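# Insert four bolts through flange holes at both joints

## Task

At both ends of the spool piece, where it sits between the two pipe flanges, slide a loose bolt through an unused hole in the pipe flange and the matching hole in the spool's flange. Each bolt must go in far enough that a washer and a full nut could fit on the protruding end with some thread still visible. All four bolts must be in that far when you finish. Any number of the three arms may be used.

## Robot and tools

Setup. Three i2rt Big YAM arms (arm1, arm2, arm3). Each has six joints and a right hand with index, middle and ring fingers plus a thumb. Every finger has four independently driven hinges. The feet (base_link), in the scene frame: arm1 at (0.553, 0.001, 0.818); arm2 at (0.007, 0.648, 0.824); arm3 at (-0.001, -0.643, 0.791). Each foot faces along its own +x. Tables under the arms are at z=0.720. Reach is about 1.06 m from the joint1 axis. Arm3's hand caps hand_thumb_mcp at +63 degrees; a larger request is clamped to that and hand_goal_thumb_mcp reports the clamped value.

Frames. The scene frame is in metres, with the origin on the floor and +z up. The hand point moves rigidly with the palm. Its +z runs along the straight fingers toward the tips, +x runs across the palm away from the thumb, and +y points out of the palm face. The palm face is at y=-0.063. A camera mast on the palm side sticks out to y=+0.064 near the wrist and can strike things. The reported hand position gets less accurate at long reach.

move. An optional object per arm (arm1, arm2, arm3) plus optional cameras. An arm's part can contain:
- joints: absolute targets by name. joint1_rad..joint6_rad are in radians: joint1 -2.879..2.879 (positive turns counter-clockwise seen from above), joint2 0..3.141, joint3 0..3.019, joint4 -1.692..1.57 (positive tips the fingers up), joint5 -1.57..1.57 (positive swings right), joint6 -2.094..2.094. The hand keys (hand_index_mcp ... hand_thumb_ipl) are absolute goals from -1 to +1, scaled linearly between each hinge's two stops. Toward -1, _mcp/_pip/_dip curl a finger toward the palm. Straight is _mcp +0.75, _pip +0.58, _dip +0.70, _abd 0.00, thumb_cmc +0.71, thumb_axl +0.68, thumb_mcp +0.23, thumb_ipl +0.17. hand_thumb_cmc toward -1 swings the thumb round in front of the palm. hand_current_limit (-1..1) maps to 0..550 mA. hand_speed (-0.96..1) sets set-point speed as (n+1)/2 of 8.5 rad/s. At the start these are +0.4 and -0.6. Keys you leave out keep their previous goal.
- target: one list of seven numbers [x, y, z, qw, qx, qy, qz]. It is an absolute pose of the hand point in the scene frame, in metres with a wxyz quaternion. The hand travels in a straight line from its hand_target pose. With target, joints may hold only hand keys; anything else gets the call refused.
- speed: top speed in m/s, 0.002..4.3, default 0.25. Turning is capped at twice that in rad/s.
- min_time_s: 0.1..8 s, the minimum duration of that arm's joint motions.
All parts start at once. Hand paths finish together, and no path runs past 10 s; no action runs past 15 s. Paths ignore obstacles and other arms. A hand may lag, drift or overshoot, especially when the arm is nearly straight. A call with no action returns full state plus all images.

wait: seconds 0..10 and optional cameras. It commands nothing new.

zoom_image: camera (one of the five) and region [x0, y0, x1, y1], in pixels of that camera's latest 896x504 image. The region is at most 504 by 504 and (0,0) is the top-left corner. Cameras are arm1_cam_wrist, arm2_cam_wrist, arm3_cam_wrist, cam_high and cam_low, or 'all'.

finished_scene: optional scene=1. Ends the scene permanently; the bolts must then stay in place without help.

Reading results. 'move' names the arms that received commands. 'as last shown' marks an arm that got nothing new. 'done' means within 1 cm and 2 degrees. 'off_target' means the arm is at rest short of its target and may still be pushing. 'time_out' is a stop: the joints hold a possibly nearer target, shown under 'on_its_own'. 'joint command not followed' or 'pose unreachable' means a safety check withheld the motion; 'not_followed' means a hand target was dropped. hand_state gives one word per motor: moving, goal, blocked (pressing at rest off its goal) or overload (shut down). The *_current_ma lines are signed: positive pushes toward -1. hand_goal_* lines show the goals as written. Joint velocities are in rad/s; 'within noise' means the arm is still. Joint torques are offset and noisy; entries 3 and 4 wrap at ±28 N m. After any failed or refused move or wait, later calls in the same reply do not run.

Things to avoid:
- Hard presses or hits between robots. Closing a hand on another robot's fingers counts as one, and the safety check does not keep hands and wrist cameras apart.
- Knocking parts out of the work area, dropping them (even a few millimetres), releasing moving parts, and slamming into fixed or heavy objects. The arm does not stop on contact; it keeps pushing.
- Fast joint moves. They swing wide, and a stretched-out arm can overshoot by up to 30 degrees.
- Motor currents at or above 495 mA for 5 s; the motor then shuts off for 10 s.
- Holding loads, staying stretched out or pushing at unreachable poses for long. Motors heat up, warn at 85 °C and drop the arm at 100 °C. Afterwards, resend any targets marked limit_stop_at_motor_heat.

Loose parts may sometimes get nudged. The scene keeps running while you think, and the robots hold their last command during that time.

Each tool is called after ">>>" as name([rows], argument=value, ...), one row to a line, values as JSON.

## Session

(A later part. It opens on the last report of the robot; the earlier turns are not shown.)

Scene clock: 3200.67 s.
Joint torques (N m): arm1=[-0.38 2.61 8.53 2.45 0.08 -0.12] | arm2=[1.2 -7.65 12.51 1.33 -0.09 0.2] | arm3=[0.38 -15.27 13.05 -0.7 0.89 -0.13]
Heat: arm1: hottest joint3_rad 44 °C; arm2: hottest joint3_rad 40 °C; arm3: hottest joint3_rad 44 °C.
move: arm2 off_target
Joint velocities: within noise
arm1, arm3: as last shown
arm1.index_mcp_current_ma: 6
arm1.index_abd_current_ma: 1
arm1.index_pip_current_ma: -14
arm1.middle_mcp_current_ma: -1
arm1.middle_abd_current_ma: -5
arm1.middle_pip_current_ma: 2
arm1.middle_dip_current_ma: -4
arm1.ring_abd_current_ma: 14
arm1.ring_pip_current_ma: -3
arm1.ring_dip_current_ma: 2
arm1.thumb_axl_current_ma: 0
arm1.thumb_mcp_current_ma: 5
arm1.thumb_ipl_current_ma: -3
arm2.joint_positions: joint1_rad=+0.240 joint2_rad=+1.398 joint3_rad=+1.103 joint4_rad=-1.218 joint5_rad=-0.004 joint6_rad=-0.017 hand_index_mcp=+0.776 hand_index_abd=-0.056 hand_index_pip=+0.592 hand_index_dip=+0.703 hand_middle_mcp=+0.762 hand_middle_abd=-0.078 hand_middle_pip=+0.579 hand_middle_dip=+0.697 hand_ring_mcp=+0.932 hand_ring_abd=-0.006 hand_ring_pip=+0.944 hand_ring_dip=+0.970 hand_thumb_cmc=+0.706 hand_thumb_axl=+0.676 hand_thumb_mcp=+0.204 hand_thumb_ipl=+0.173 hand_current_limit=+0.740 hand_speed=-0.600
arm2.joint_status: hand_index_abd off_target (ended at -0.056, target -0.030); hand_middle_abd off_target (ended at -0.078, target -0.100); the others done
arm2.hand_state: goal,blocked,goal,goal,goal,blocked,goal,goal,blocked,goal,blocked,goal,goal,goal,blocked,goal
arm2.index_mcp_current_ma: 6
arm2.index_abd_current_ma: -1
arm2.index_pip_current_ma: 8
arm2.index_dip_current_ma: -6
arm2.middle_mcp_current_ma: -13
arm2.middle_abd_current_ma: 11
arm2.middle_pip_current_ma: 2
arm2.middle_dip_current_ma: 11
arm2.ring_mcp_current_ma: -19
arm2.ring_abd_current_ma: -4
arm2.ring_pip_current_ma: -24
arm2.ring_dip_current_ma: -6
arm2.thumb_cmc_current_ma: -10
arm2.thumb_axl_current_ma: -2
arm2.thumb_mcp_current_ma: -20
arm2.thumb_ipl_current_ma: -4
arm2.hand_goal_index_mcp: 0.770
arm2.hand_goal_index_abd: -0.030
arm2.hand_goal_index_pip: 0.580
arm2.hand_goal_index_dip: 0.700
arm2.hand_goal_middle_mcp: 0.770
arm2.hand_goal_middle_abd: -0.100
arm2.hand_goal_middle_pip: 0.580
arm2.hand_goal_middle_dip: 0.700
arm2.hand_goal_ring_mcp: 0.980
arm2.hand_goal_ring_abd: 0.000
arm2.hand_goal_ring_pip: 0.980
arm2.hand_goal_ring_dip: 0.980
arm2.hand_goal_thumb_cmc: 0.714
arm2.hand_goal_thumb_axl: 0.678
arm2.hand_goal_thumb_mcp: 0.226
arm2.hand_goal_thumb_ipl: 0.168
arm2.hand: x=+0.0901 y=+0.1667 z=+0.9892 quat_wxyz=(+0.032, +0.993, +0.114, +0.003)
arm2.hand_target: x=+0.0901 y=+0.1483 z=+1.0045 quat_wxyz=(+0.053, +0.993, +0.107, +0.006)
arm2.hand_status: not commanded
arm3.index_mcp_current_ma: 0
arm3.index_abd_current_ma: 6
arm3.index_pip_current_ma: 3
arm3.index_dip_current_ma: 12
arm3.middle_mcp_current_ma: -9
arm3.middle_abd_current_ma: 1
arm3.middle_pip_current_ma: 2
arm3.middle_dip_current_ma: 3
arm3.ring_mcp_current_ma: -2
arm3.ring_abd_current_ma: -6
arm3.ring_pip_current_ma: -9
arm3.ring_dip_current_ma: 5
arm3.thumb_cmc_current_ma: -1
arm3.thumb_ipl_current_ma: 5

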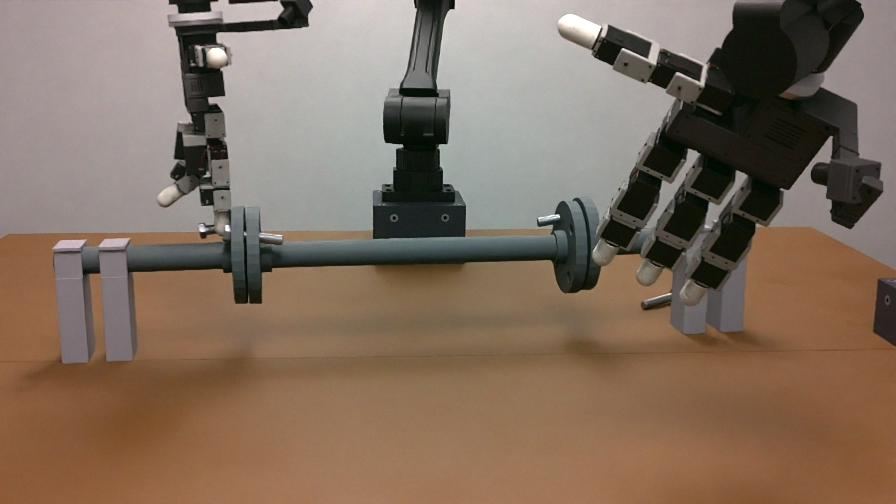

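>>> move(arm2={"target": [0.0905, 0.160, 1.04, 0.0433, 0.9926, 0.1131, 0.0049], "speed": 0.08})

>>> move(arm2={"target": [0.113, 0.168, 1.03, 0.0433, 0.9926, 0.1131, 0.0049], "speed": 0.1, "joints": {"hand_index_mcp": 1.0, "hand_middle_mcp": 0.98, "hand_middle_pip": 0.98, "hand_middle_dip": 0.98, "hand_index_abd": 0.0, "hand_middle_abd": 0.0}}, cameras=["cam_low", "arm2_cam_wrist", "cam_high"])

>>> zoom_image(camera="cam_low", region=[145, 150, 285, 255])

>>> zoom_image(camera="cam_high", region=[315, 212, 405, 272])

Scene clock: 3224.50 s.
Joint torques (N m): arm1=[-0.38 2.61 8.51 2.45 0.08 -0.12] | arm2=[1.26 -9.11 12.31 0.38 -0.11 0.11] | arm3=[0.38 -15.33 13.05 -0.7 0.89 -0.13]
Heat: arm1: hottest joint3_rad 44 °C; arm2: hottest joint3_rad 41 °C; arm3: hottest joint3_rad 44 °C.
move: arm2 off_target
Joint velocities: within noise
arm1, arm3: as last shown
arm1.index_mcp_current_ma: -3
arm1.index_abd_current_ma: -17
arm1.index_pip_current_ma: 15
arm1.index_dip_current_ma: 15
arm1.middle_mcp_current_ma: -8
arm1.middle_abd_current_ma: -14
arm1.middle_pip_current_ma: -20
arm1.middle_dip_current_ma: -1
arm1.ring_mcp_current_ma: 9
arm1.ring_pip_current_ma: 4
arm1.ring_dip_current_ma: -2
arm1.thumb_cmc_current_ma: -5
arm1.thumb_axl_current_ma: 6
arm1.thumb_ipl_current_ma: 13
arm2.joint_positions: joint1_rad=+0.240 joint2_rad=+1.380 joint3_rad=+1.168 joint4_rad=-1.318 joint5_rad=-0.004 joint6_rad=-0.017 hand_index_mcp=+0.770 hand_index_abd=-0.053 hand_index_pip=+0.584 hand_index_dip=+0.702 hand_middle_mcp=+0.762 hand_middle_abd=-0.078 hand_middle_pip=+0.579 hand_middle_dip=+0.697 hand_ring_mcp=+0.932 hand_ring_abd=-0.006 hand_ring_pip=+0.944 hand_ring_dip=+0.970 hand_thumb_cmc=+0.706 hand_thumb_axl=+0.676 hand_thumb_mcp=+0.204 hand_thumb_ipl=+0.173 hand_current_limit=+0.740 hand_speed=-0.600
arm2.joint_status: not commanded
arm2.hand_state: goal,blocked,goal,goal,goal,blocked,goal,goal,blocked,goal,blocked,goal,goal,goal,blocked,goal
arm2.index_mcp_current_ma: 7
arm2.index_abd_current_ma: 4
arm2.index_pip_current_ma: 5
arm2.index_dip_current_ma: 1
arm2.middle_mcp_current_ma: -11
arm2.middle_abd_current_ma: 6
arm2.middle_pip_current_ma: 1
arm2.middle_dip_current_ma: 8
arm2.ring_mcp_current_ma: -20
arm2.ring_abd_current_ma: -5
arm2.ring_pip_current_ma: -22
arm2.ring_dip_current_ma: -5
arm2.thumb_cmc_current_ma: -10
arm2.thumb_axl_current_ma: -3
arm2.thumb_mcp_current_ma: -18
arm2.thumb_ipl_current_ma: -2
arm2.hand_goal_index_mcp: 0.770
arm2.hand_goal_index_abd: -0.030
arm2.hand_goal_index_pip: 0.580
arm2.hand_goal_index_dip: 0.700
arm2.hand_goal_middle_mcp: 0.770
arm2.hand_goal_middle_abd: -0.100
arm2.hand_goal_middle_pip: 0.580
arm2.hand_goal_middle_dip: 0.700
arm2.hand_goal_ring_mcp: 0.980
arm2.hand_goal_ring_abd: 0.000
arm2.hand_goal_ring_pip: 0.980
arm2.hand_goal_ring_dip: 0.980
arm2.hand_goal_thumb_cmc: 0.714
arm2.hand_goal_thumb_axl: 0.678
arm2.hand_goal_thumb_mcp: 0.226
arm2.hand_goal_thumb_ipl: 0.168
arm2.hand: x=+0.0894 y=+0.1701 z=+1.0179 quat_wxyz=(+0.024, +0.993, +0.114, +0.003)
arm2.hand_target: x=+0.0904 y=+0.1607 z=+1.0400 quat_wxyz=(+0.044, +0.993, +0.113, +0.005)
arm2.hand_status: off_target (0.024 m and 2.3 deg from the pose sent, 0.051 m and 1.3 deg at the start)
arm3.index_mcp_current_ma: -4
arm3.index_abd_current_ma: 1
arm3.index_pip_current_ma: 7
arm3.index_dip_current_ma: 4
arm3.middle_mcp_current_ma: -8
arm3.middle_abd_current_ma: 4
arm3.middle_pip_current_ma: 8
arm3.middle_dip_current_ma: -1
arm3.ring_mcp_current_ma: -1
arm3.ring_abd_current_ma: -13
arm3.ring_pip_current_ma: -6
arm3.ring_dip_current_ma: 0
arm3.thumb_cmc_current_ma: 1
arm3.thumb_axl_current_ma: -5
arm3.thumb_ipl_current_ma: 3
pictures: none

Scene clock: 3225.53 s.
Joint torques (N m): arm1=[-0.38 2.49 8.53 2.45 0.08 -0.11] | arm2=[1.9 -9.17 10.04 1.2 0.04 0.26] | arm3=[0.38 -15.27 13.05 -0.7 0.89 -0.13]
Heat: arm1: hottest joint3_rad 44 °C; arm2: hottest joint3_rad 41 °C; arm3: hottest joint3_rad 44 °C.
move: arm2 off_target
Joint velocities: within noise
arm1, arm3: as last shown
arm1.index_mcp_current_ma: 4
arm1.index_abd_current_ma: -3
arm1.index_pip_current_ma: 10
arm1.index_dip_current_ma: 20
arm1.middle_mcp_current_ma: -6
arm1.middle_abd_current_ma: -6
arm1.middle_pip_current_ma: -8
arm1.middle_dip_current_ma: 8
arm1.ring_mcp_current_ma: 11
arm1.ring_abd_current_ma: 8
arm1.ring_pip_current_ma: -1
arm1.ring_dip_current_ma: -7
arm1.thumb_cmc_current_ma: -10
arm1.thumb_axl_current_ma: 7
arm1.thumb_mcp_current_ma: -8
arm1.thumb_ipl_current_ma: 0
arm2.joint_positions: joint1_rad=+0.295 joint2_rad=+1.380 joint3_rad=+1.168 joint4_rad=-1.311 joint5_rad=-0.003 joint6_rad=+0.025 hand_index_mcp=+0.972 hand_index_abd=-0.022 hand_index_pip=+0.584 hand_index_dip=+0.702 hand_middle_mcp=+0.948 hand_middle_abd=-0.018 hand_middle_pip=+0.958 hand_middle_dip=+0.970 hand_ring_mcp=+0.932 hand_ring_abd=-0.008 hand_ring_pip=+0.944 hand_ring_dip=+0.970 hand_thumb_cmc=+0.706 hand_thumb_axl=+0.676 hand_thumb_mcp=+0.204 hand_thumb_ipl=+0.173 hand_current_limit=+0.740 hand_speed=-0.600
arm2.joint_status: hand_index_mcp off_target (ended at +0.972, target +1.000); hand_index_abd off_target (ended at -0.022, target +0.000); hand_middle_mcp off_target (ended at +0.948, target +0.980); hand_middle_pip off_target (ended at +0.958, target +0.980); the others done
arm2.hand_state: blocked,blocked,goal,goal,blocked,goal,blocked,goal,blocked,goal,blocked,goal,goal,goal,blocked,goal
arm2.index_mcp_current_ma: -12
arm2.index_abd_current_ma: 5
arm2.index_pip_current_ma: 7
arm2.index_dip_current_ma: -9
arm2.middle_mcp_current_ma: -22
arm2.middle_abd_current_ma: -2
arm2.middle_pip_current_ma: -6
arm2.middle_dip_current_ma: 7
arm2.ring_mcp_current_ma: -14
arm2.ring_abd_current_ma: -4
arm2.ring_pip_current_ma: -20
arm2.ring_dip_current_ma: -6
arm2.thumb_cmc_current_ma: -13
arm2.thumb_axl_current_ma: 2
arm2.thumb_mcp_current_ma: -23
arm2.thumb_ipl_current_ma: -7
arm2.hand_goal_index_mcp: 1.000
arm2.hand_goal_index_abd: 0.000
arm2.hand_goal_index_pip: 0.580
arm2.hand_goal_index_dip: 0.700
arm2.hand_goal_middle_mcp: 0.980
arm2.hand_goal_middle_abd: 0.000
arm2.hand_goal_middle_pip: 0.980
arm2.hand_goal_middle_dip: 0.980
arm2.hand_goal_ring_mcp: 0.980
arm2.hand_goal_ring_abd: 0.000
arm2.hand_goal_ring_pip: 0.980
arm2.hand_goal_ring_dip: 0.980
arm2.hand_goal_thumb_cmc: 0.714
arm2.hand_goal_thumb_axl: 0.678
arm2.hand_goal_thumb_mcp: 0.226
arm2.hand_goal_thumb_ipl: 0.168
arm2.hand: x=+0.1119 y=+0.1737 z=+1.0184 quat_wxyz=(+0.027, +0.992, +0.121, +0.003)
arm2.hand_target: x=+0.1128 y=+0.1682 z=+1.0300 quat_wxyz=(+0.043, +0.993, +0.113, +0.005)
arm2.hand_status: off_target (0.013 m and 2.1 deg from the pose sent, 0.027 m and 2.3 deg at the start)
arm3.index_abd_current_ma: 2
arm3.index_pip_current_ma: 8
arm3.index_dip_current_ma: 6
arm3.middle_abd_current_ma: 8
arm3.middle_pip_current_ma: 1
arm3.middle_dip_current_ma: 4
arm3.ring_mcp_current_ma: -4
arm3.ring_abd_current_ma: -5
arm3.ring_pip_current_ma: -7
arm3.ring_dip_current_ma: -1
arm3.thumb_cmc_current_ma: 4
arm3.thumb_axl_current_ma: -2
arm3.thumb_mcp_current_ma: 8
pictures: arm2_cam_wrist, cam_high, cam_low

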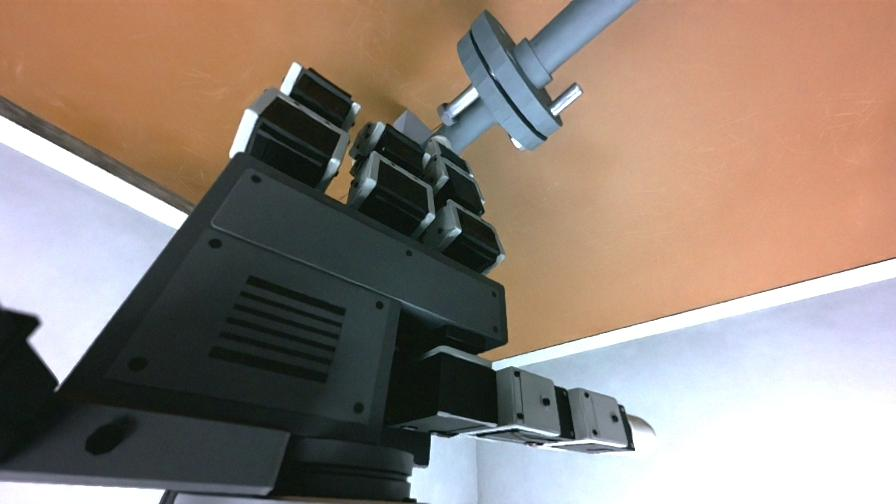

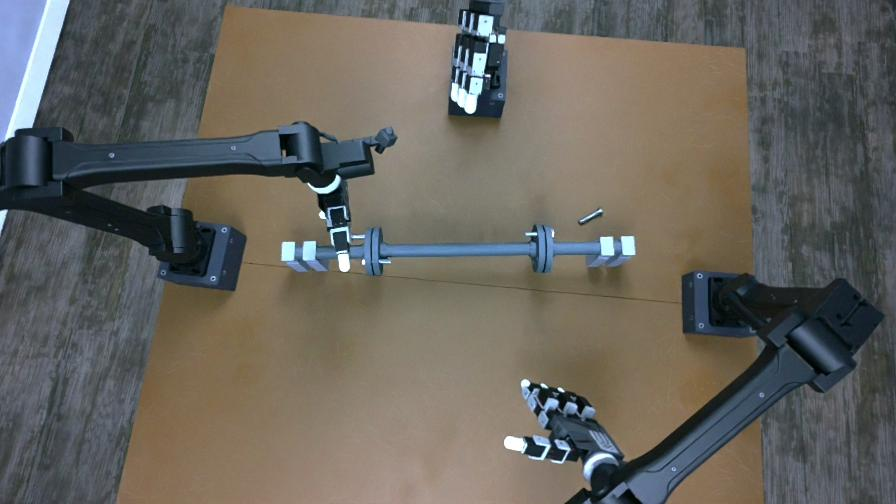

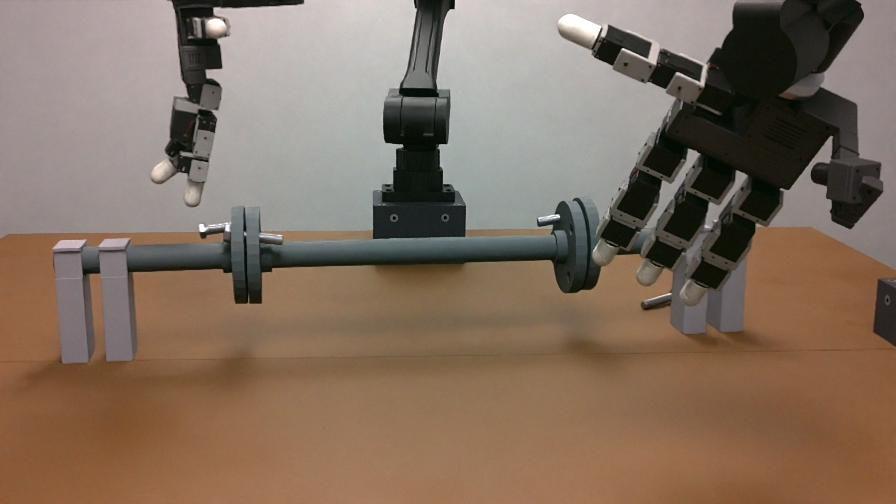

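Scaled by 3.600.

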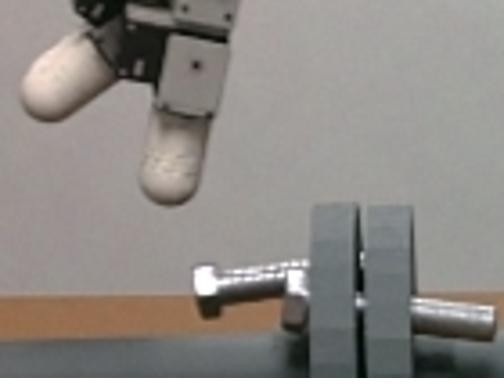

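Scaled by 5.600.

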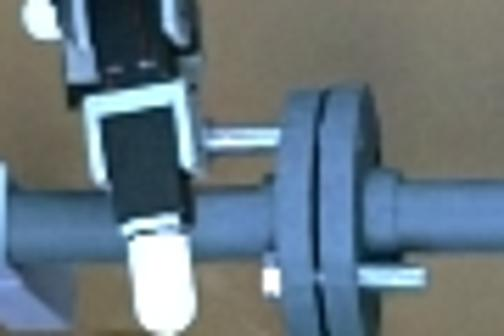

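>>> move(arm2={"target": [0.1185, 0.178, 0.990, 0.0433, 0.9926, 0.1131, 0.0049], "speed": 0.08}, cameras=["cam_low", "arm2_cam_wrist", "cam_high"])

>>> zoom_image(camera="cam_low", region=[145, 150, 285, 255])

>>> zoom_image(camera="arm2_cam_wrist", region=[380, 40, 600, 190])

Scene clock: 3244.83 s.
Joint torques (N m): arm1=[-0.38 2.55 8.53 2.47 0.08 -0.12] | arm2=[2.2 -8.64 8.96 1.24 0.04 0.31] | arm3=[0.44 -15.33 13.05 -0.7 0.9 -0.12]
Heat: arm1: hottest joint3_rad 45 °C; arm2: hottest joint3_rad 41 °C; arm3: hottest joint3_rad 44 °C.
move: arm2 done
Joint velocities: within noise
arm1, arm3: as last shown
arm1.index_mcp_current_ma: 6
arm1.index_abd_current_ma: -14
arm1.index_pip_current_ma: 2
arm1.index_dip_current_ma: 10
arm1.middle_mcp_current_ma: 7
arm1.middle_abd_current_ma: -15
arm1.middle_pip_current_ma: -7
arm1.middle_dip_current_ma: -13
arm1.ring_mcp_current_ma: 18
arm1.ring_abd_current_ma: 0
arm1.ring_pip_current_ma: 3
arm1.ring_dip_current_ma: -6
arm1.thumb_cmc_current_ma: 4
arm1.thumb_axl_current_ma: -15
arm1.thumb_mcp_current_ma: 11
arm1.thumb_ipl_current_ma: -1
arm2.joint_positions: joint1_rad=+0.312 joint2_rad=+1.380 joint3_rad=+1.076 joint4_rad=-1.204 joint5_rad=-0.001 joint6_rad=+0.046 hand_index_mcp=+0.972 hand_index_abd=-0.022 hand_index_pip=+0.584 hand_index_dip=+0.702 hand_middle_mcp=+0.948 hand_middle_abd=-0.018 hand_middle_pip=+0.958 hand_middle_dip=+0.970 hand_ring_mcp=+0.933 hand_ring_abd=-0.008 hand_ring_pip=+0.944 hand_ring_dip=+0.970 hand_thumb_cmc=+0.706 hand_thumb_axl=+0.676 hand_thumb_mcp=+0.204 hand_thumb_ipl=+0.173 hand_current_limit=+0.740 hand_speed=-0.600
arm2.joint_status: not commanded
arm2.hand_state: blocked,blocked,goal,goal,blocked,goal,blocked,goal,blocked,goal,blocked,goal,goal,goal,blocked,goal
arm2.index_mcp_current_ma: -9
arm2.index_abd_current_ma: 3
arm2.index_pip_current_ma: 9
arm2.index_dip_current_ma: -9
arm2.middle_mcp_current_ma: -27
arm2.middle_abd_current_ma: 4
arm2.middle_pip_current_ma: -11
arm2.middle_dip_current_ma: 2
arm2.ring_mcp_current_ma: -17
arm2.ring_abd_current_ma: -14
arm2.ring_pip_current_ma: -21
arm2.ring_dip_current_ma: -2
arm2.thumb_cmc_current_ma: -12
arm2.thumb_axl_current_ma: 3
arm2.thumb_mcp_current_ma: -19
arm2.thumb_ipl_current_ma: -6
arm2.hand_goal_index_mcp: 1.000
arm2.hand_goal_index_abd: 0.000
arm2.hand_goal_index_pip: 0.580
arm2.hand_goal_index_dip: 0.700
arm2.hand_goal_middle_mcp: 0.980
arm2.hand_goal_middle_abd: 0.000
arm2.hand_goal_middle_pip: 0.980
arm2.hand_goal_middle_dip: 0.980
arm2.hand_goal_ring_mcp: 0.980
arm2.hand_goal_ring_abd: 0.000
arm2.hand_goal_ring_pip: 0.980
arm2.hand_goal_ring_dip: 0.980
arm2.hand_goal_thumb_cmc: 0.714
arm2.hand_goal_thumb_axl: 0.678
arm2.hand_goal_thumb_mcp: 0.226
arm2.hand_goal_thumb_ipl: 0.168
arm2.hand: x=+0.1166 y=+0.1804 z=+0.9857 quat_wxyz=(+0.034, +0.992, +0.119, +0.004)
arm2.hand_target: x=+0.1185 y=+0.1781 z=+0.9900 quat_wxyz=(+0.043, +0.993, +0.113, +0.005)
arm2.hand_status: done (0.005 m and 1.2 deg from the pose sent, 0.029 m and 2.1 deg at the start)
arm3.index_mcp_current_ma: 1
arm3.index_abd_current_ma: 6
arm3.index_pip_current_ma: 6
arm3.index_dip_current_ma: 3
arm3.middle_mcp_current_ma: -9
arm3.middle_abd_current_ma: 2
arm3.middle_pip_current_ma: -1
arm3.middle_dip_current_ma: 0
arm3.ring_mcp_current_ma: -2
arm3.ring_abd_current_ma: -8
arm3.ring_pip_current_ma: -8
arm3.ring_dip_current_ma: 4
arm3.thumb_cmc_current_ma: 1
arm3.thumb_axl_current_ma: -5
arm3.thumb_mcp_current_ma: 3
arm3.thumb_ipl_current_ma: 8
pictures: arm2_cam_wrist, cam_high, cam_low

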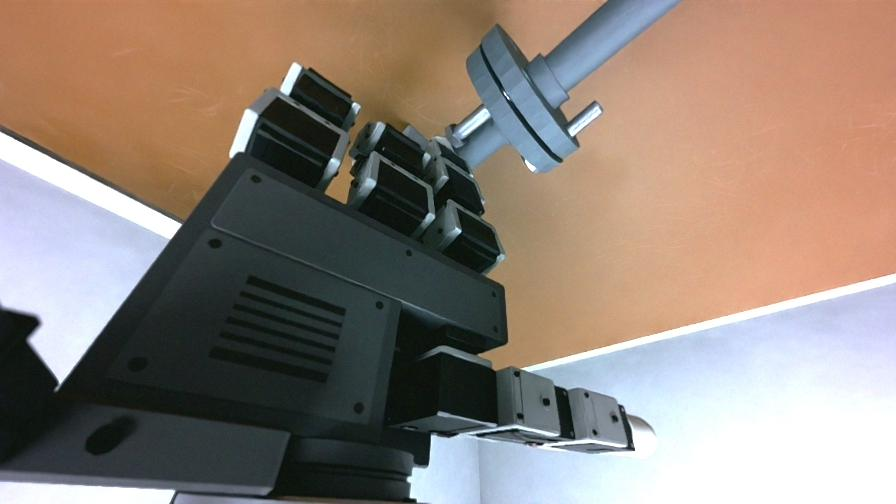

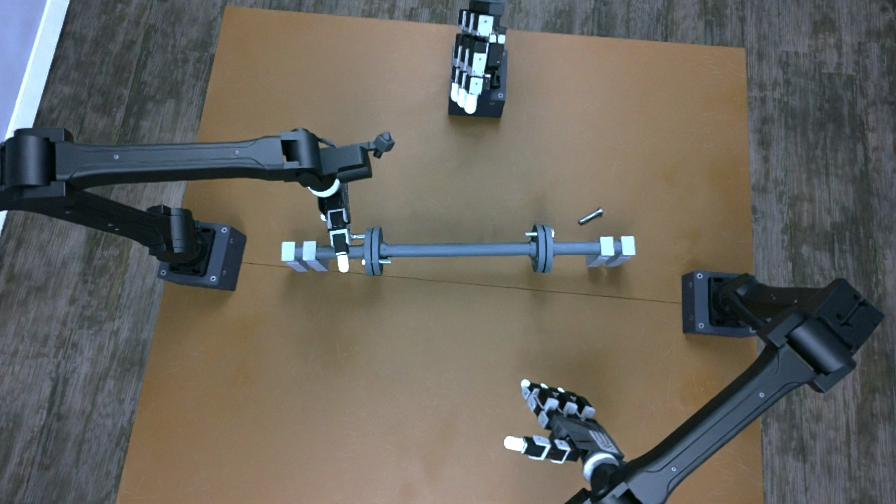

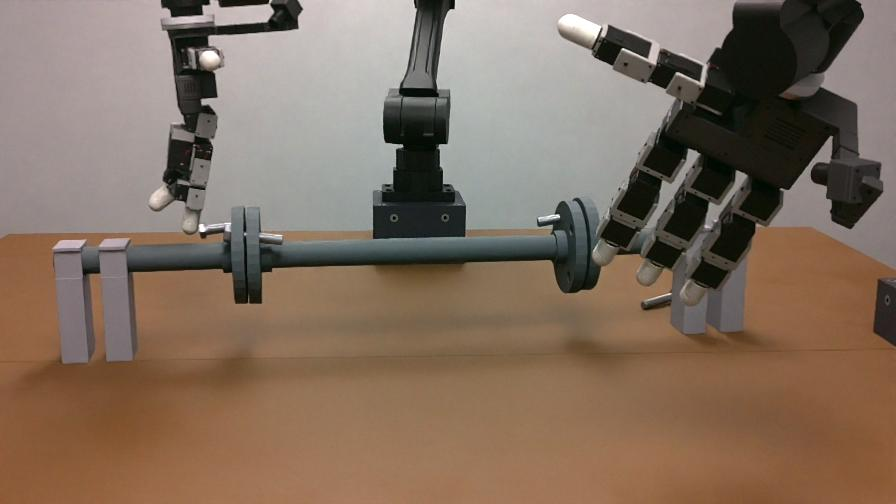

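Scaled by 3.600.

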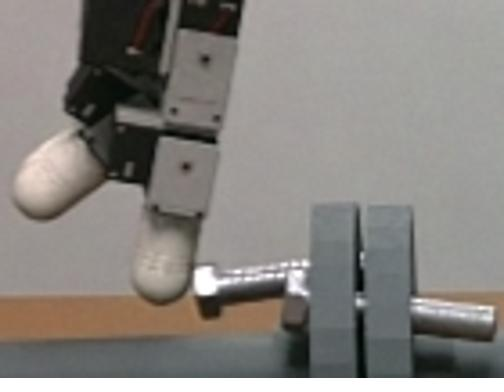

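Scaled by 2.291.

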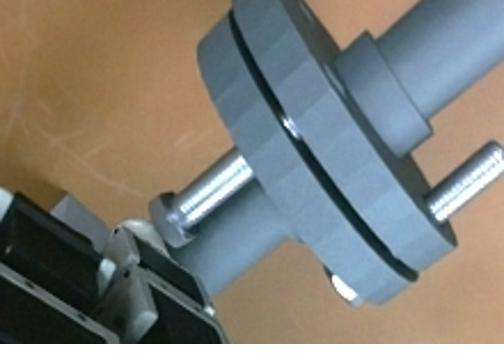

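>>> move(arm2={"target": [0.1185, 0.1815, 0.983, 0.0433, 0.9926, 0.1131, 0.0049], "speed": 0.05}, cameras=["cam_low", "arm2_cam_wrist"])

>>> zoom_image(camera="cam_low", region=[145, 150, 285, 255])

>>> zoom_image(camera="arm2_cam_wrist", region=[380, 40, 600, 190])

Scene clock: 3256.57 s.
Joint torques (N m): arm1=[-0.32 2.55 8.53 2.45 0.08 -0.12] | arm2=[2.32 -8.76 8.72 1.25 0.04 0.31] | arm3=[0.32 -15.27 13.04 -0.72 0.89 -0.13]
Heat: arm1: hottest joint3_rad 45 °C; arm2: hottest joint3_rad 40 °C; arm3: hottest joint3_rad 44 °C.
move: arm2 done
Joint velocities: within noise
arm1, arm3: as last shown
arm1.index_mcp_current_ma: -10
arm1.index_abd_current_ma: -3
arm1.index_pip_current_ma: 25
arm1.index_dip_current_ma: 0
arm1.middle_mcp_current_ma: 6
arm1.middle_abd_current_ma: -5
arm1.middle_pip_current_ma: 9
arm1.middle_dip_current_ma: -9
arm1.ring_mcp_current_ma: 14
arm1.ring_abd_current_ma: 5
arm1.ring_pip_current_ma: 2
arm1.ring_dip_current_ma: -16
arm1.thumb_cmc_current_ma: -2
arm1.thumb_axl_current_ma: 24
arm1.thumb_mcp_current_ma: 13
arm1.thumb_ipl_current_ma: -20
arm2.joint_positions: joint1_rad=+0.313 joint2_rad=+1.380 joint3_rad=+1.056 joint4_rad=-1.184 joint5_rad=-0.001 joint6_rad=+0.049 hand_index_mcp=+0.973 hand_index_abd=-0.022 hand_index_pip=+0.584 hand_index_dip=+0.702 hand_middle_mcp=+0.948 hand_middle_abd=-0.018 hand_middle_pip=+0.958 hand_middle_dip=+0.970 hand_ring_mcp=+0.933 hand_ring_abd=-0.008 hand_ring_pip=+0.944 hand_ring_dip=+0.970 hand_thumb_cmc=+0.706 hand_thumb_axl=+0.676 hand_thumb_mcp=+0.204 hand_thumb_ipl=+0.173 hand_current_limit=+0.740 hand_speed=-0.600
arm2.joint_status: not commanded
arm2.hand_state: blocked,blocked,goal,goal,blocked,goal,blocked,goal,blocked,goal,blocked,goal,goal,goal,blocked,goal
arm2.index_mcp_current_ma: -8
arm2.index_abd_current_ma: -2
arm2.index_pip_current_ma: 6
arm2.index_dip_current_ma: -13
arm2.middle_mcp_current_ma: -26
arm2.middle_abd_current_ma: 0
arm2.middle_pip_current_ma: -9
arm2.middle_dip_current_ma: 8
arm2.ring_mcp_current_ma: -20
arm2.ring_abd_current_ma: -5
arm2.ring_pip_current_ma: -25
arm2.ring_dip_current_ma: -2
arm2.thumb_cmc_current_ma: -8
arm2.thumb_axl_current_ma: -1
arm2.thumb_mcp_current_ma: -24
arm2.thumb_ipl_current_ma: -8
arm2.hand_goal_index_mcp: 1.000
arm2.hand_goal_index_abd: 0.000
arm2.hand_goal_index_pip: 0.580
arm2.hand_goal_index_dip: 0.700
arm2.hand_goal_middle_mcp: 0.980
arm2.hand_goal_middle_abd: 0.000
arm2.hand_goal_middle_pip: 0.980
arm2.hand_goal_middle_dip: 0.980
arm2.hand_goal_ring_mcp: 0.980
arm2.hand_goal_ring_abd: 0.000
arm2.hand_goal_ring_pip: 0.980
arm2.hand_goal_ring_dip: 0.980
arm2.hand_goal_thumb_cmc: 0.714
arm2.hand_goal_thumb_axl: 0.678
arm2.hand_goal_thumb_mcp: 0.226
arm2.hand_goal_thumb_ipl: 0.168
arm2.hand: x=+0.1161 y=+0.1828 z=+0.9785 quat_wxyz=(+0.034, +0.992, +0.118, +0.004)
arm2.hand_target: x=+0.1185 y=+0.1815 z=+0.9831 quat_wxyz=(+0.043, +0.993, +0.113, +0.005)
arm2.hand_status: done (0.005 m and 1.2 deg from the pose sent, 0.004 m and 1.2 deg at the start)
arm3.index_mcp_current_ma: -2
arm3.index_abd_current_ma: 4
arm3.index_pip_current_ma: 12
arm3.index_dip_current_ma: 4
arm3.middle_mcp_current_ma: -12
arm3.middle_abd_current_ma: 7
arm3.middle_pip_current_ma: 7
arm3.middle_dip_current_ma: 2
arm3.ring_mcp_current_ma: -3
arm3.ring_abd_current_ma: -12
arm3.ring_dip_current_ma: -1
arm3.thumb_cmc_current_ma: 7
arm3.thumb_axl_current_ma: -8
arm3.thumb_mcp_current_ma: 5
arm3.thumb_ipl_current_ma: 6
pictures: arm2_cam_wrist, cam_low

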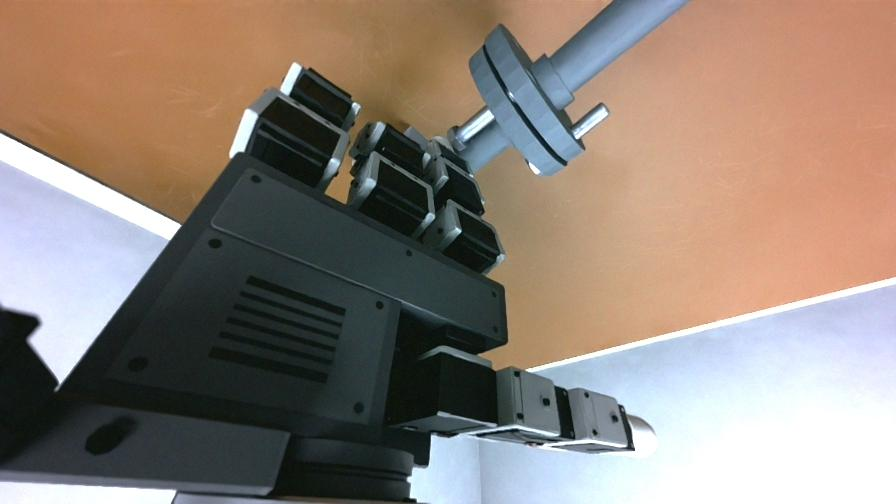

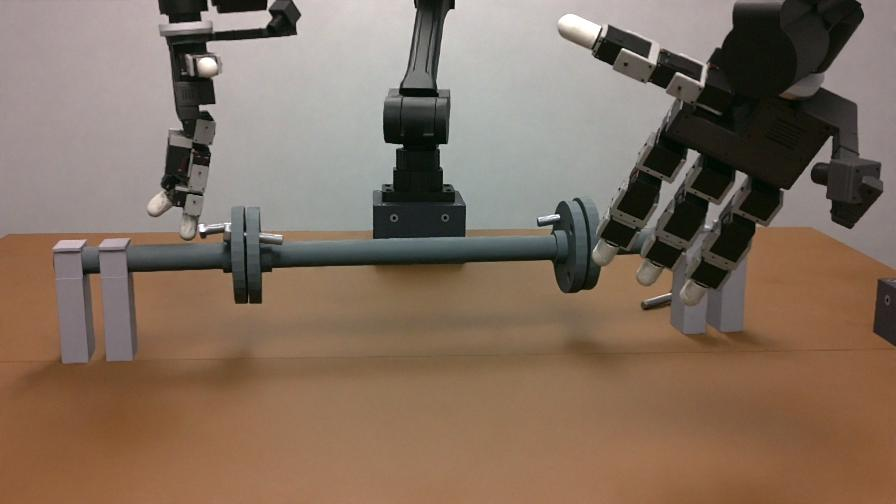

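Scaled by 3.600.

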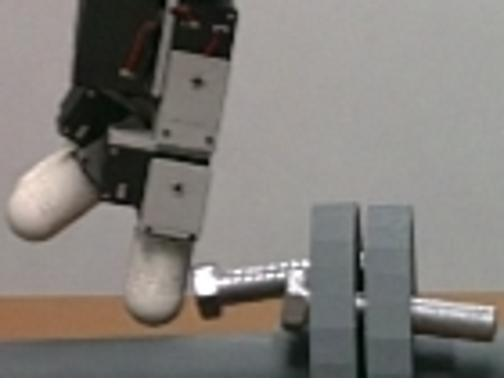

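Scaled by 2.291.

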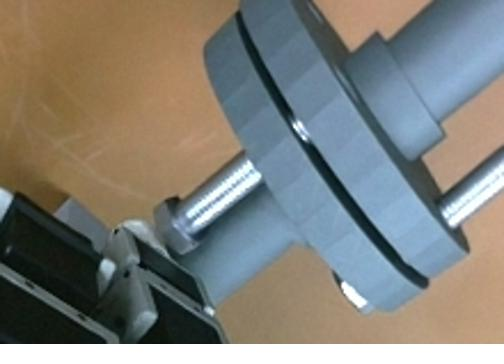

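>>> move(arm2={"joints": {"joint1_rad": 0.3, "joint2_rad": 1.4296, "joint3_rad": 1.1295, "joint4_rad": -1.163}, "min_time_s": 1.5}, cameras=["cam_low", "arm2_cam_wrist"])

>>> zoom_image(camera="cam_low", region=[145, 150, 285, 255])

>>> zoom_image(camera="arm2_cam_wrist", region=[380, 40, 600, 190])

Scene clock: 3281.27 s.
Joint torques (N m): arm1=[-0.32 2.61 8.51 2.45 0.08 -0.12] | arm2=[1.08 -7.59 12.36 1.43 0.04 0.28] | arm3=[0.44 -15.33 13.08 -0.72 0.9 -0.13]
Heat: arm1: hottest joint3_rad 45 °C; arm2: hottest joint3_rad 39 °C; arm3: hottest joint3_rad 44 °C.
move: arm2 done
Joint velocities: within noise
arm1, arm3: as last shown
arm1.index_mcp_current_ma: 9
arm1.index_abd_current_ma: -15
arm1.index_pip_current_ma: 7
arm1.index_dip_current_ma: -1
arm1.middle_mcp_current_ma: -6
arm1.middle_abd_current_ma: -25
arm1.middle_pip_current_ma: -7
arm1.middle_dip_current_ma: -19
arm1.ring_mcp_current_ma: 17
arm1.ring_abd_current_ma: 0
arm1.ring_pip_current_ma: 10
arm1.ring_dip_current_ma: -18
arm1.thumb_cmc_current_ma: 5
arm1.thumb_axl_current_ma: -13
arm1.thumb_mcp_current_ma: -19
arm1.thumb_ipl_current_ma: 21
arm2.joint_positions: joint1_rad=+0.308 joint2_rad=+1.414 joint3_rad=+1.087 joint4_rad=-1.178 joint5_rad=-0.001 joint6_rad=+0.052 hand_index_mcp=+1.000 hand_index_abd=-0.023 hand_index_pip=+0.594 hand_index_dip=+0.703 hand_middle_mcp=+0.948 hand_middle_abd=-0.018 hand_middle_pip=+0.958 hand_middle_dip=+0.970 hand_ring_mcp=+0.933 hand_ring_abd=-0.008 hand_ring_pip=+0.944 hand_ring_dip=+0.970 hand_thumb_cmc=+0.706 hand_thumb_axl=+0.676 hand_thumb_mcp=+0.204 hand_thumb_ipl=+0.173 hand_current_limit=+0.740 hand_speed=-0.600
arm2.joint_status: all done
arm2.hand_state: goal,blocked,goal,goal,blocked,goal,blocked,goal,blocked,goal,blocked,goal,goal,goal,blocked,goal
arm2.index_mcp_current_ma: 7
arm2.index_abd_current_ma: 7
arm2.index_pip_current_ma: 10
arm2.index_dip_current_ma: -7
arm2.middle_mcp_current_ma: -24
arm2.middle_abd_current_ma: -2
arm2.middle_pip_current_ma: -8
arm2.middle_dip_current_ma: 7
arm2.ring_mcp_current_ma: -26
arm2.ring_abd_current_ma: -6
arm2.ring_pip_current_ma: -28
arm2.ring_dip_current_ma: 0
arm2.thumb_cmc_current_ma: -13
arm2.thumb_axl_current_ma: -6
arm2.thumb_mcp_current_ma: -17
arm2.thumb_ipl_current_ma: -5
arm2.hand_goal_index_mcp: 1.000
arm2.hand_goal_index_abd: 0.000
arm2.hand_goal_index_pip: 0.580
arm2.hand_goal_index_dip: 0.700
arm2.hand_goal_middle_mcp: 0.980
arm2.hand_goal_middle_abd: 0.000
arm2.hand_goal_middle_pip: 0.980
arm2.hand_goal_middle_dip: 0.980
arm2.hand_goal_ring_mcp: 0.980
arm2.hand_goal_ring_abd: 0.000
arm2.hand_goal_ring_pip: 0.980
arm2.hand_goal_ring_dip: 0.980
arm2.hand_goal_thumb_cmc: 0.714
arm2.hand_goal_thumb_axl: 0.678
arm2.hand_goal_thumb_mcp: 0.226
arm2.hand_goal_thumb_ipl: 0.168
arm2.on_its_own: hand_index_mcp moved +0.027 to your old target +1.000
arm2.hand: x=+0.1171 y=+0.1693 z=+0.9777 quat_wxyz=(+0.036, +0.993, +0.114, +0.004)
arm2.hand_target: x=+0.1167 y=+0.1499 z=+0.9921 quat_wxyz=(+0.057, +0.993, +0.103, +0.007)
arm2.hand_status: not commanded
arm3.index_mcp_current_ma: -3
arm3.index_abd_current_ma: 3
arm3.index_pip_current_ma: 11
arm3.index_dip_current_ma: 7
arm3.middle_mcp_current_ma: -4
arm3.middle_abd_current_ma: 1
arm3.middle_pip_current_ma: 8
arm3.middle_dip_current_ma: 1
arm3.ring_mcp_current_ma: -1
arm3.ring_abd_current_ma: -9
arm3.ring_pip_current_ma: -10
arm3.ring_dip_current_ma: 1
arm3.thumb_cmc_current_ma: 5
arm3.thumb_axl_current_ma: 2
arm3.thumb_mcp_current_ma: 3
pictures: arm2_cam_wrist, cam_low

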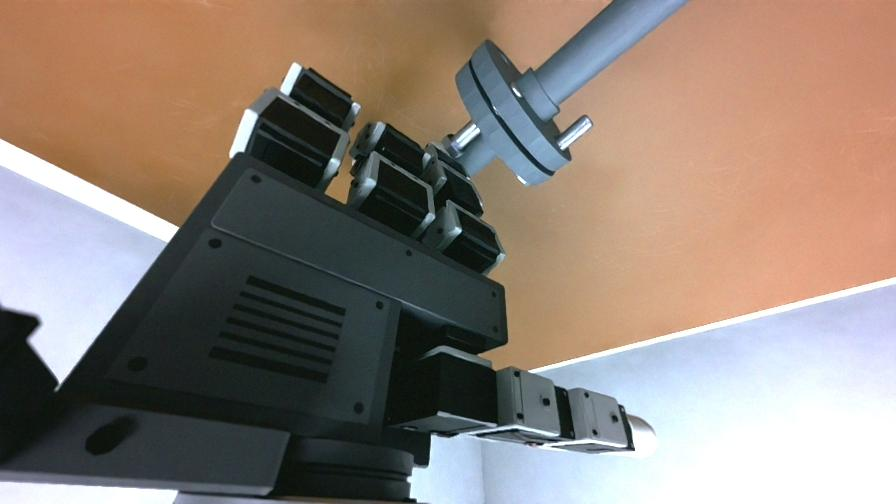

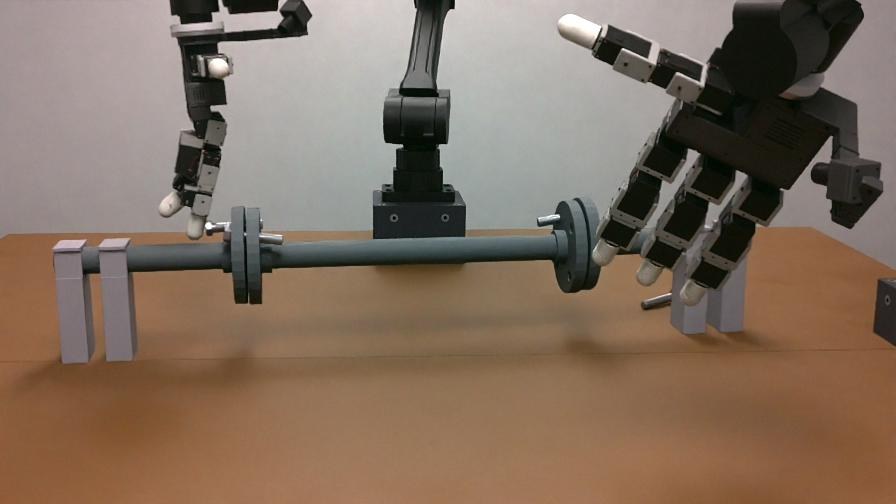

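Scaled by 3.600.

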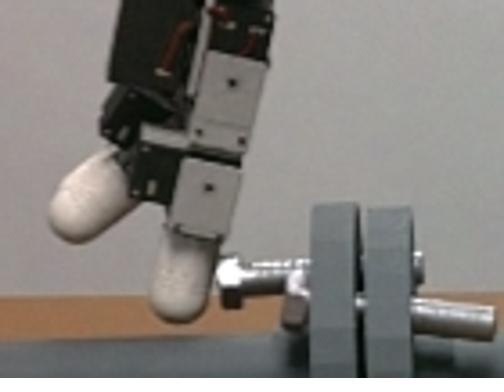

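Scaled by 2.291.

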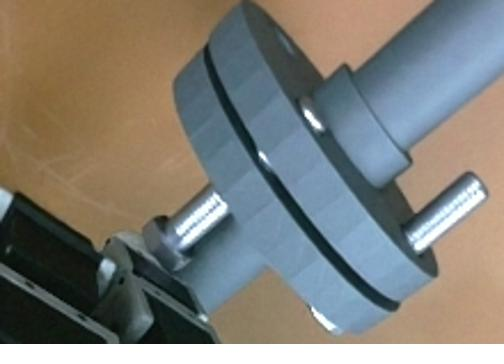

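>>> move(arm2={"joints": {"joint1_rad": 0.2935, "joint2_rad": 1.4665, "joint3_rad": 1.162, "joint4_rad": -1.154}, "min_time_s": 1.5}, cameras=["cam_low", "arm2_cam_wrist"])

>>> zoom_image(camera="cam_low", region=[145, 150, 285, 255])

>>> zoom_image(camera="arm2_cam_wrist", region=[380, 40, 600, 190])

Scene clock: 3292.50 s.
Joint torques (N m): arm1=[-0.38 2.61 8.51 2.45 0.08 -0.12] | arm2=[1.08 -8.12 12.34 1.43 0.04 0.27] | arm3=[0.32 -15.27 13.07 -0.7 0.89 -0.13]
Heat: arm1: hottest joint3_rad 45 °C; arm2: hottest joint3_rad 39 °C; arm3: hottest joint3_rad 44 °C.
move: arm2 done
Joint velocities: within noise
arm1.joint_positions: joint1_rad=-0.143 joint2_rad=+0.611 joint3_rad=+1.333 joint4_rad=-1.370 joint5_rad=-0.068 joint6_rad=+1.161 hand_index_mcp=+0.753 hand_index_abd=+0.000 hand_index_pip=+0.577 hand_index_dip=+0.696 hand_middle_mcp=+0.753 hand_middle_abd=+0.000 hand_middle_pip=+0.577 hand_middle_dip=+0.696 hand_ring_mcp=+0.754 hand_ring_abd=+0.000 hand_ring_pip=+0.577 hand_ring_dip=+0.696 hand_thumb_cmc=+0.714 hand_thumb_axl=+0.677 hand_thumb_mcp=+0.225 hand_thumb_ipl=+0.168 hand_current_limit=+0.400 hand_speed=-0.600
arm1.joint_status: not commanded
arm1.hand_state: goal,goal,goal,goal,goal,goal,goal,goal,goal,goal,goal,goal,goal,goal,goal,goal
arm1.index_mcp_current_ma: -10
arm1.index_abd_current_ma: -3
arm1.index_pip_current_ma: 9
arm1.index_dip_current_ma: 8
arm1.middle_mcp_current_ma: -5
arm1.middle_abd_current_ma: 10
arm1.middle_pip_current_ma: 8
arm1.middle_dip_current_ma: -3
arm1.ring_mcp_current_ma: 18
arm1.ring_abd_current_ma: 15
arm1.ring_pip_current_ma: 9
arm1.ring_dip_current_ma: -11
arm1.thumb_cmc_current_ma: -3
arm1.thumb_axl_current_ma: -23
arm1.thumb_mcp_current_ma: 19
arm1.thumb_ipl_current_ma: -4
arm1.hand_goal_index_mcp: 0.754
arm1.hand_goal_index_abd: 0.000
arm1.hand_goal_index_pip: 0.576
arm1.hand_goal_index_dip: 0.696
arm1.hand_goal_middle_mcp: 0.754
arm1.hand_goal_middle_abd: 0.000
arm1.hand_goal_middle_pip: 0.576
arm1.hand_goal_middle_dip: 0.696
arm1.hand_goal_ring_mcp: 0.754
arm1.hand_goal_ring_abd: 0.000
arm1.hand_goal_ring_pip: 0.576
arm1.hand_goal_ring_dip: 0.696
arm1.hand_goal_thumb_cmc: 0.714
arm1.hand_goal_thumb_axl: 0.678
arm1.hand_goal_thumb_mcp: 0.226
arm1.hand_goal_thumb_ipl: 0.168
arm1.hand: x=+0.3141 y=+0.0975 z=+1.3322 quat_wxyz=(+0.435, +0.150, -0.883, -0.092)
arm1.hand_target: x=+0.3163 y=+0.0987 z=+1.3429 quat_wxyz=(+0.445, +0.147, -0.878, -0.096)
arm1.hand_status: not commanded
arm2.joint_positions: joint1_rad=+0.302 joint2_rad=+1.451 joint3_rad=+1.119 joint4_rad=-1.168 joint5_rad=-0.001 joint6_rad=+0.052 hand_index_mcp=+1.000 hand_index_abd=-0.023 hand_index_pip=+0.594 hand_index_dip=+0.702 hand_middle_mcp=+0.948 hand_middle_abd=-0.018 hand_middle_pip=+0.958 hand_middle_dip=+0.970 hand_ring_mcp=+0.933 hand_ring_abd=-0.008 hand_ring_pip=+0.944 hand_ring_dip=+0.970 hand_thumb_cmc=+0.706 hand_thumb_axl=+0.676 hand_thumb_mcp=+0.204 hand_thumb_ipl=+0.173 hand_current_limit=+0.740 hand_speed=-0.600
arm2.joint_status: all done
arm2.hand_state: goal,blocked,goal,goal,blocked,goal,blocked,goal,blocked,goal,blocked,goal,goal,goal,blocked,goal
arm2.index_mcp_current_ma: 0
arm2.index_abd_current_ma: 0
arm2.index_pip_current_ma: 13
arm2.index_dip_current_ma: -5
arm2.middle_mcp_current_ma: -26
arm2.middle_abd_current_ma: 1
arm2.middle_pip_current_ma: -8
arm2.middle_dip_current_ma: 3
arm2.ring_mcp_current_ma: -22
arm2.ring_abd_current_ma: -11
arm2.ring_pip_current_ma: -29
arm2.ring_dip_current_ma: -2
arm2.thumb_cmc_current_ma: -7
arm2.thumb_axl_current_ma: -6
arm2.thumb_mcp_current_ma: -18
arm2.thumb_ipl_current_ma: -3
arm2.hand_goal_index_mcp: 1.000
arm2.hand_goal_index_abd: 0.000
arm2.hand_goal_index_pip: 0.580
arm2.hand_goal_index_dip: 0.700
arm2.hand_goal_middle_mcp: 0.980
arm2.hand_goal_middle_abd: 0.000
arm2.hand_goal_middle_pip: 0.980
arm2.hand_goal_middle_dip: 0.980
arm2.hand_goal_ring_mcp: 0.980
arm2.hand_goal_ring_abd: 0.000
arm2.hand_goal_ring_pip: 0.980
arm2.hand_goal_ring_dip: 0.980
arm2.hand_goal_thumb_cmc: 0.714
arm2.hand_goal_thumb_axl: 0.678
arm2.hand_goal_thumb_mcp: 0.226
arm2.hand_goal_thumb_ipl: 0.168
arm2.hand: x=+0.1182 y=+0.1540 z=+0.9767 quat_wxyz=(+0.039, +0.993, +0.111, +0.005)
arm2.hand_target: x=+0.1176 y=+0.1350 z=+0.9906 quat_wxyz=(+0.059, +0.993, +0.100, +0.007)
arm2.hand_status: not commanded
arm3.joint_positions: joint1_rad=+0.795 joint2_rad=+1.802 joint3_rad=+1.581 joint4_rad=-1.588 joint5_rad=+0.637 joint6_rad=-0.438 hand_index_mcp=+0.740 hand_index_abd=-0.009 hand_index_pip=+0.571 hand_index_dip=+0.696 hand_middle_mcp=+0.741 hand_middle_abd=-0.008 hand_middle_pip=+0.568 hand_middle_dip=+0.696 hand_ring_mcp=+0.742 hand_ring_abd=-0.007 hand_ring_pip=+0.565 hand_ring_dip=+0.693 hand_thumb_cmc=+0.707 hand_thumb_axl=+0.677 hand_thumb_mcp=+0.220 hand_thumb_ipl=+0.168 hand_current_limit=+0.400 hand_speed=-0.600
arm3.joint_status: not commanded
arm3.hand_state: goal,goal,goal,goal,goal,goal,goal,goal,goal,goal,goal,goal,goal,goal,goal,goal
arm3.index_mcp_current_ma: 0
arm3.index_abd_current_ma: -1
arm3.index_pip_current_ma: 10
arm3.index_dip_current_ma: 1
arm3.middle_mcp_current_ma: -7
arm3.middle_abd_current_ma: 3
arm3.middle_pip_current_ma: 2
arm3.middle_dip_current_ma: 1
arm3.ring_mcp_current_ma: 2
arm3.ring_abd_current_ma: -8
arm3.ring_pip_current_ma: -5
arm3.ring_dip_current_ma: -1
arm3.thumb_cmc_current_ma: 6
arm3.thumb_axl_current_ma: -3
arm3.thumb_mcp_current_ma: 5
arm3.thumb_ipl_current_ma: 8
arm3.hand_goal_index_mcp: 0.754
arm3.hand_goal_index_abd: 0.000
arm3.hand_goal_index_pip: 0.576
arm3.hand_goal_index_dip: 0.696
arm3.hand_goal_middle_mcp: 0.754
arm3.hand_goal_middle_abd: 0.000
arm3.hand_goal_middle_pip: 0.576
arm3.hand_goal_middle_dip: 0.696
arm3.hand_goal_ring_mcp: 0.754
arm3.hand_goal_ring_abd: 0.000
arm3.hand_goal_ring_pip: 0.576
arm3.hand_goal_ring_dip: 0.696
arm3.hand_goal_thumb_cmc: 0.714
arm3.hand_goal_thumb_axl: 0.678
arm3.hand_goal_thumb_mcp: 0.226
arm3.hand_goal_thumb_ipl: 0.168
arm3.hand: x=-0.3545 y=-0.1756 z=+0.9563 quat_wxyz=(+0.326, -0.579, +0.746, -0.053)
arm3.hand_target: x=-0.3657 y=-0.1697 z=+0.9769 quat_wxyz=(+0.325, -0.581, +0.745, -0.035)
arm3.hand_status: not commanded
pictures: arm2_cam_wrist, cam_low

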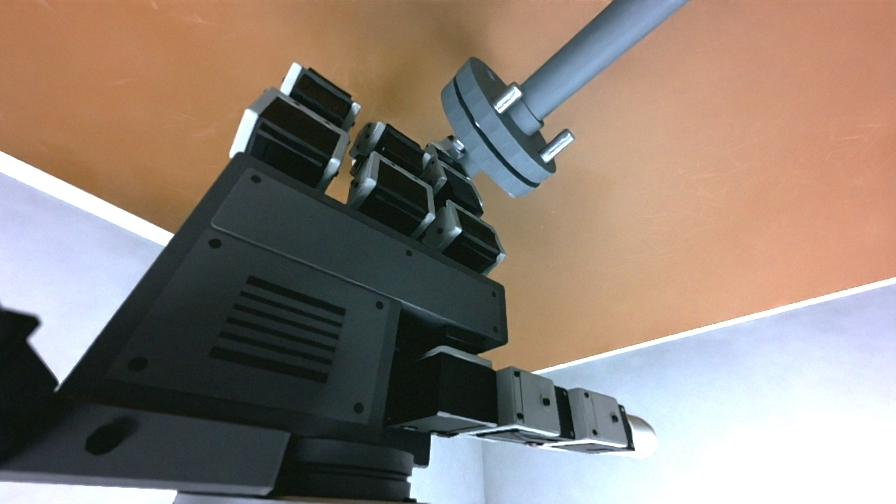

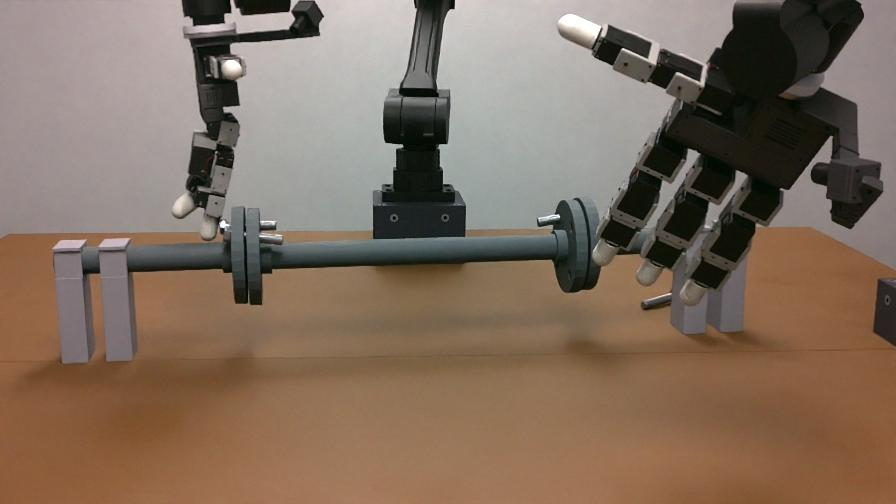

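Scaled by 3.600.

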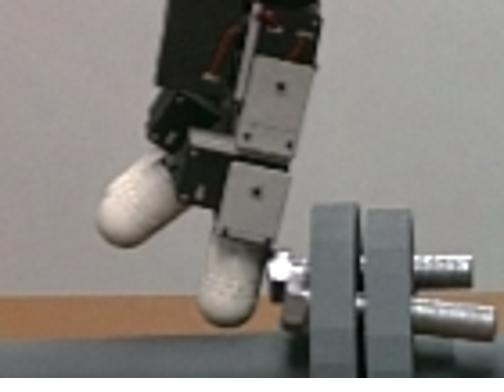

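Scaled by 2.291.

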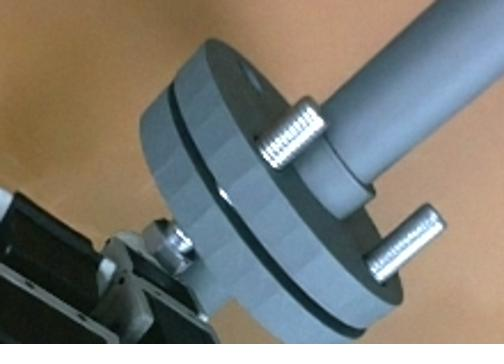

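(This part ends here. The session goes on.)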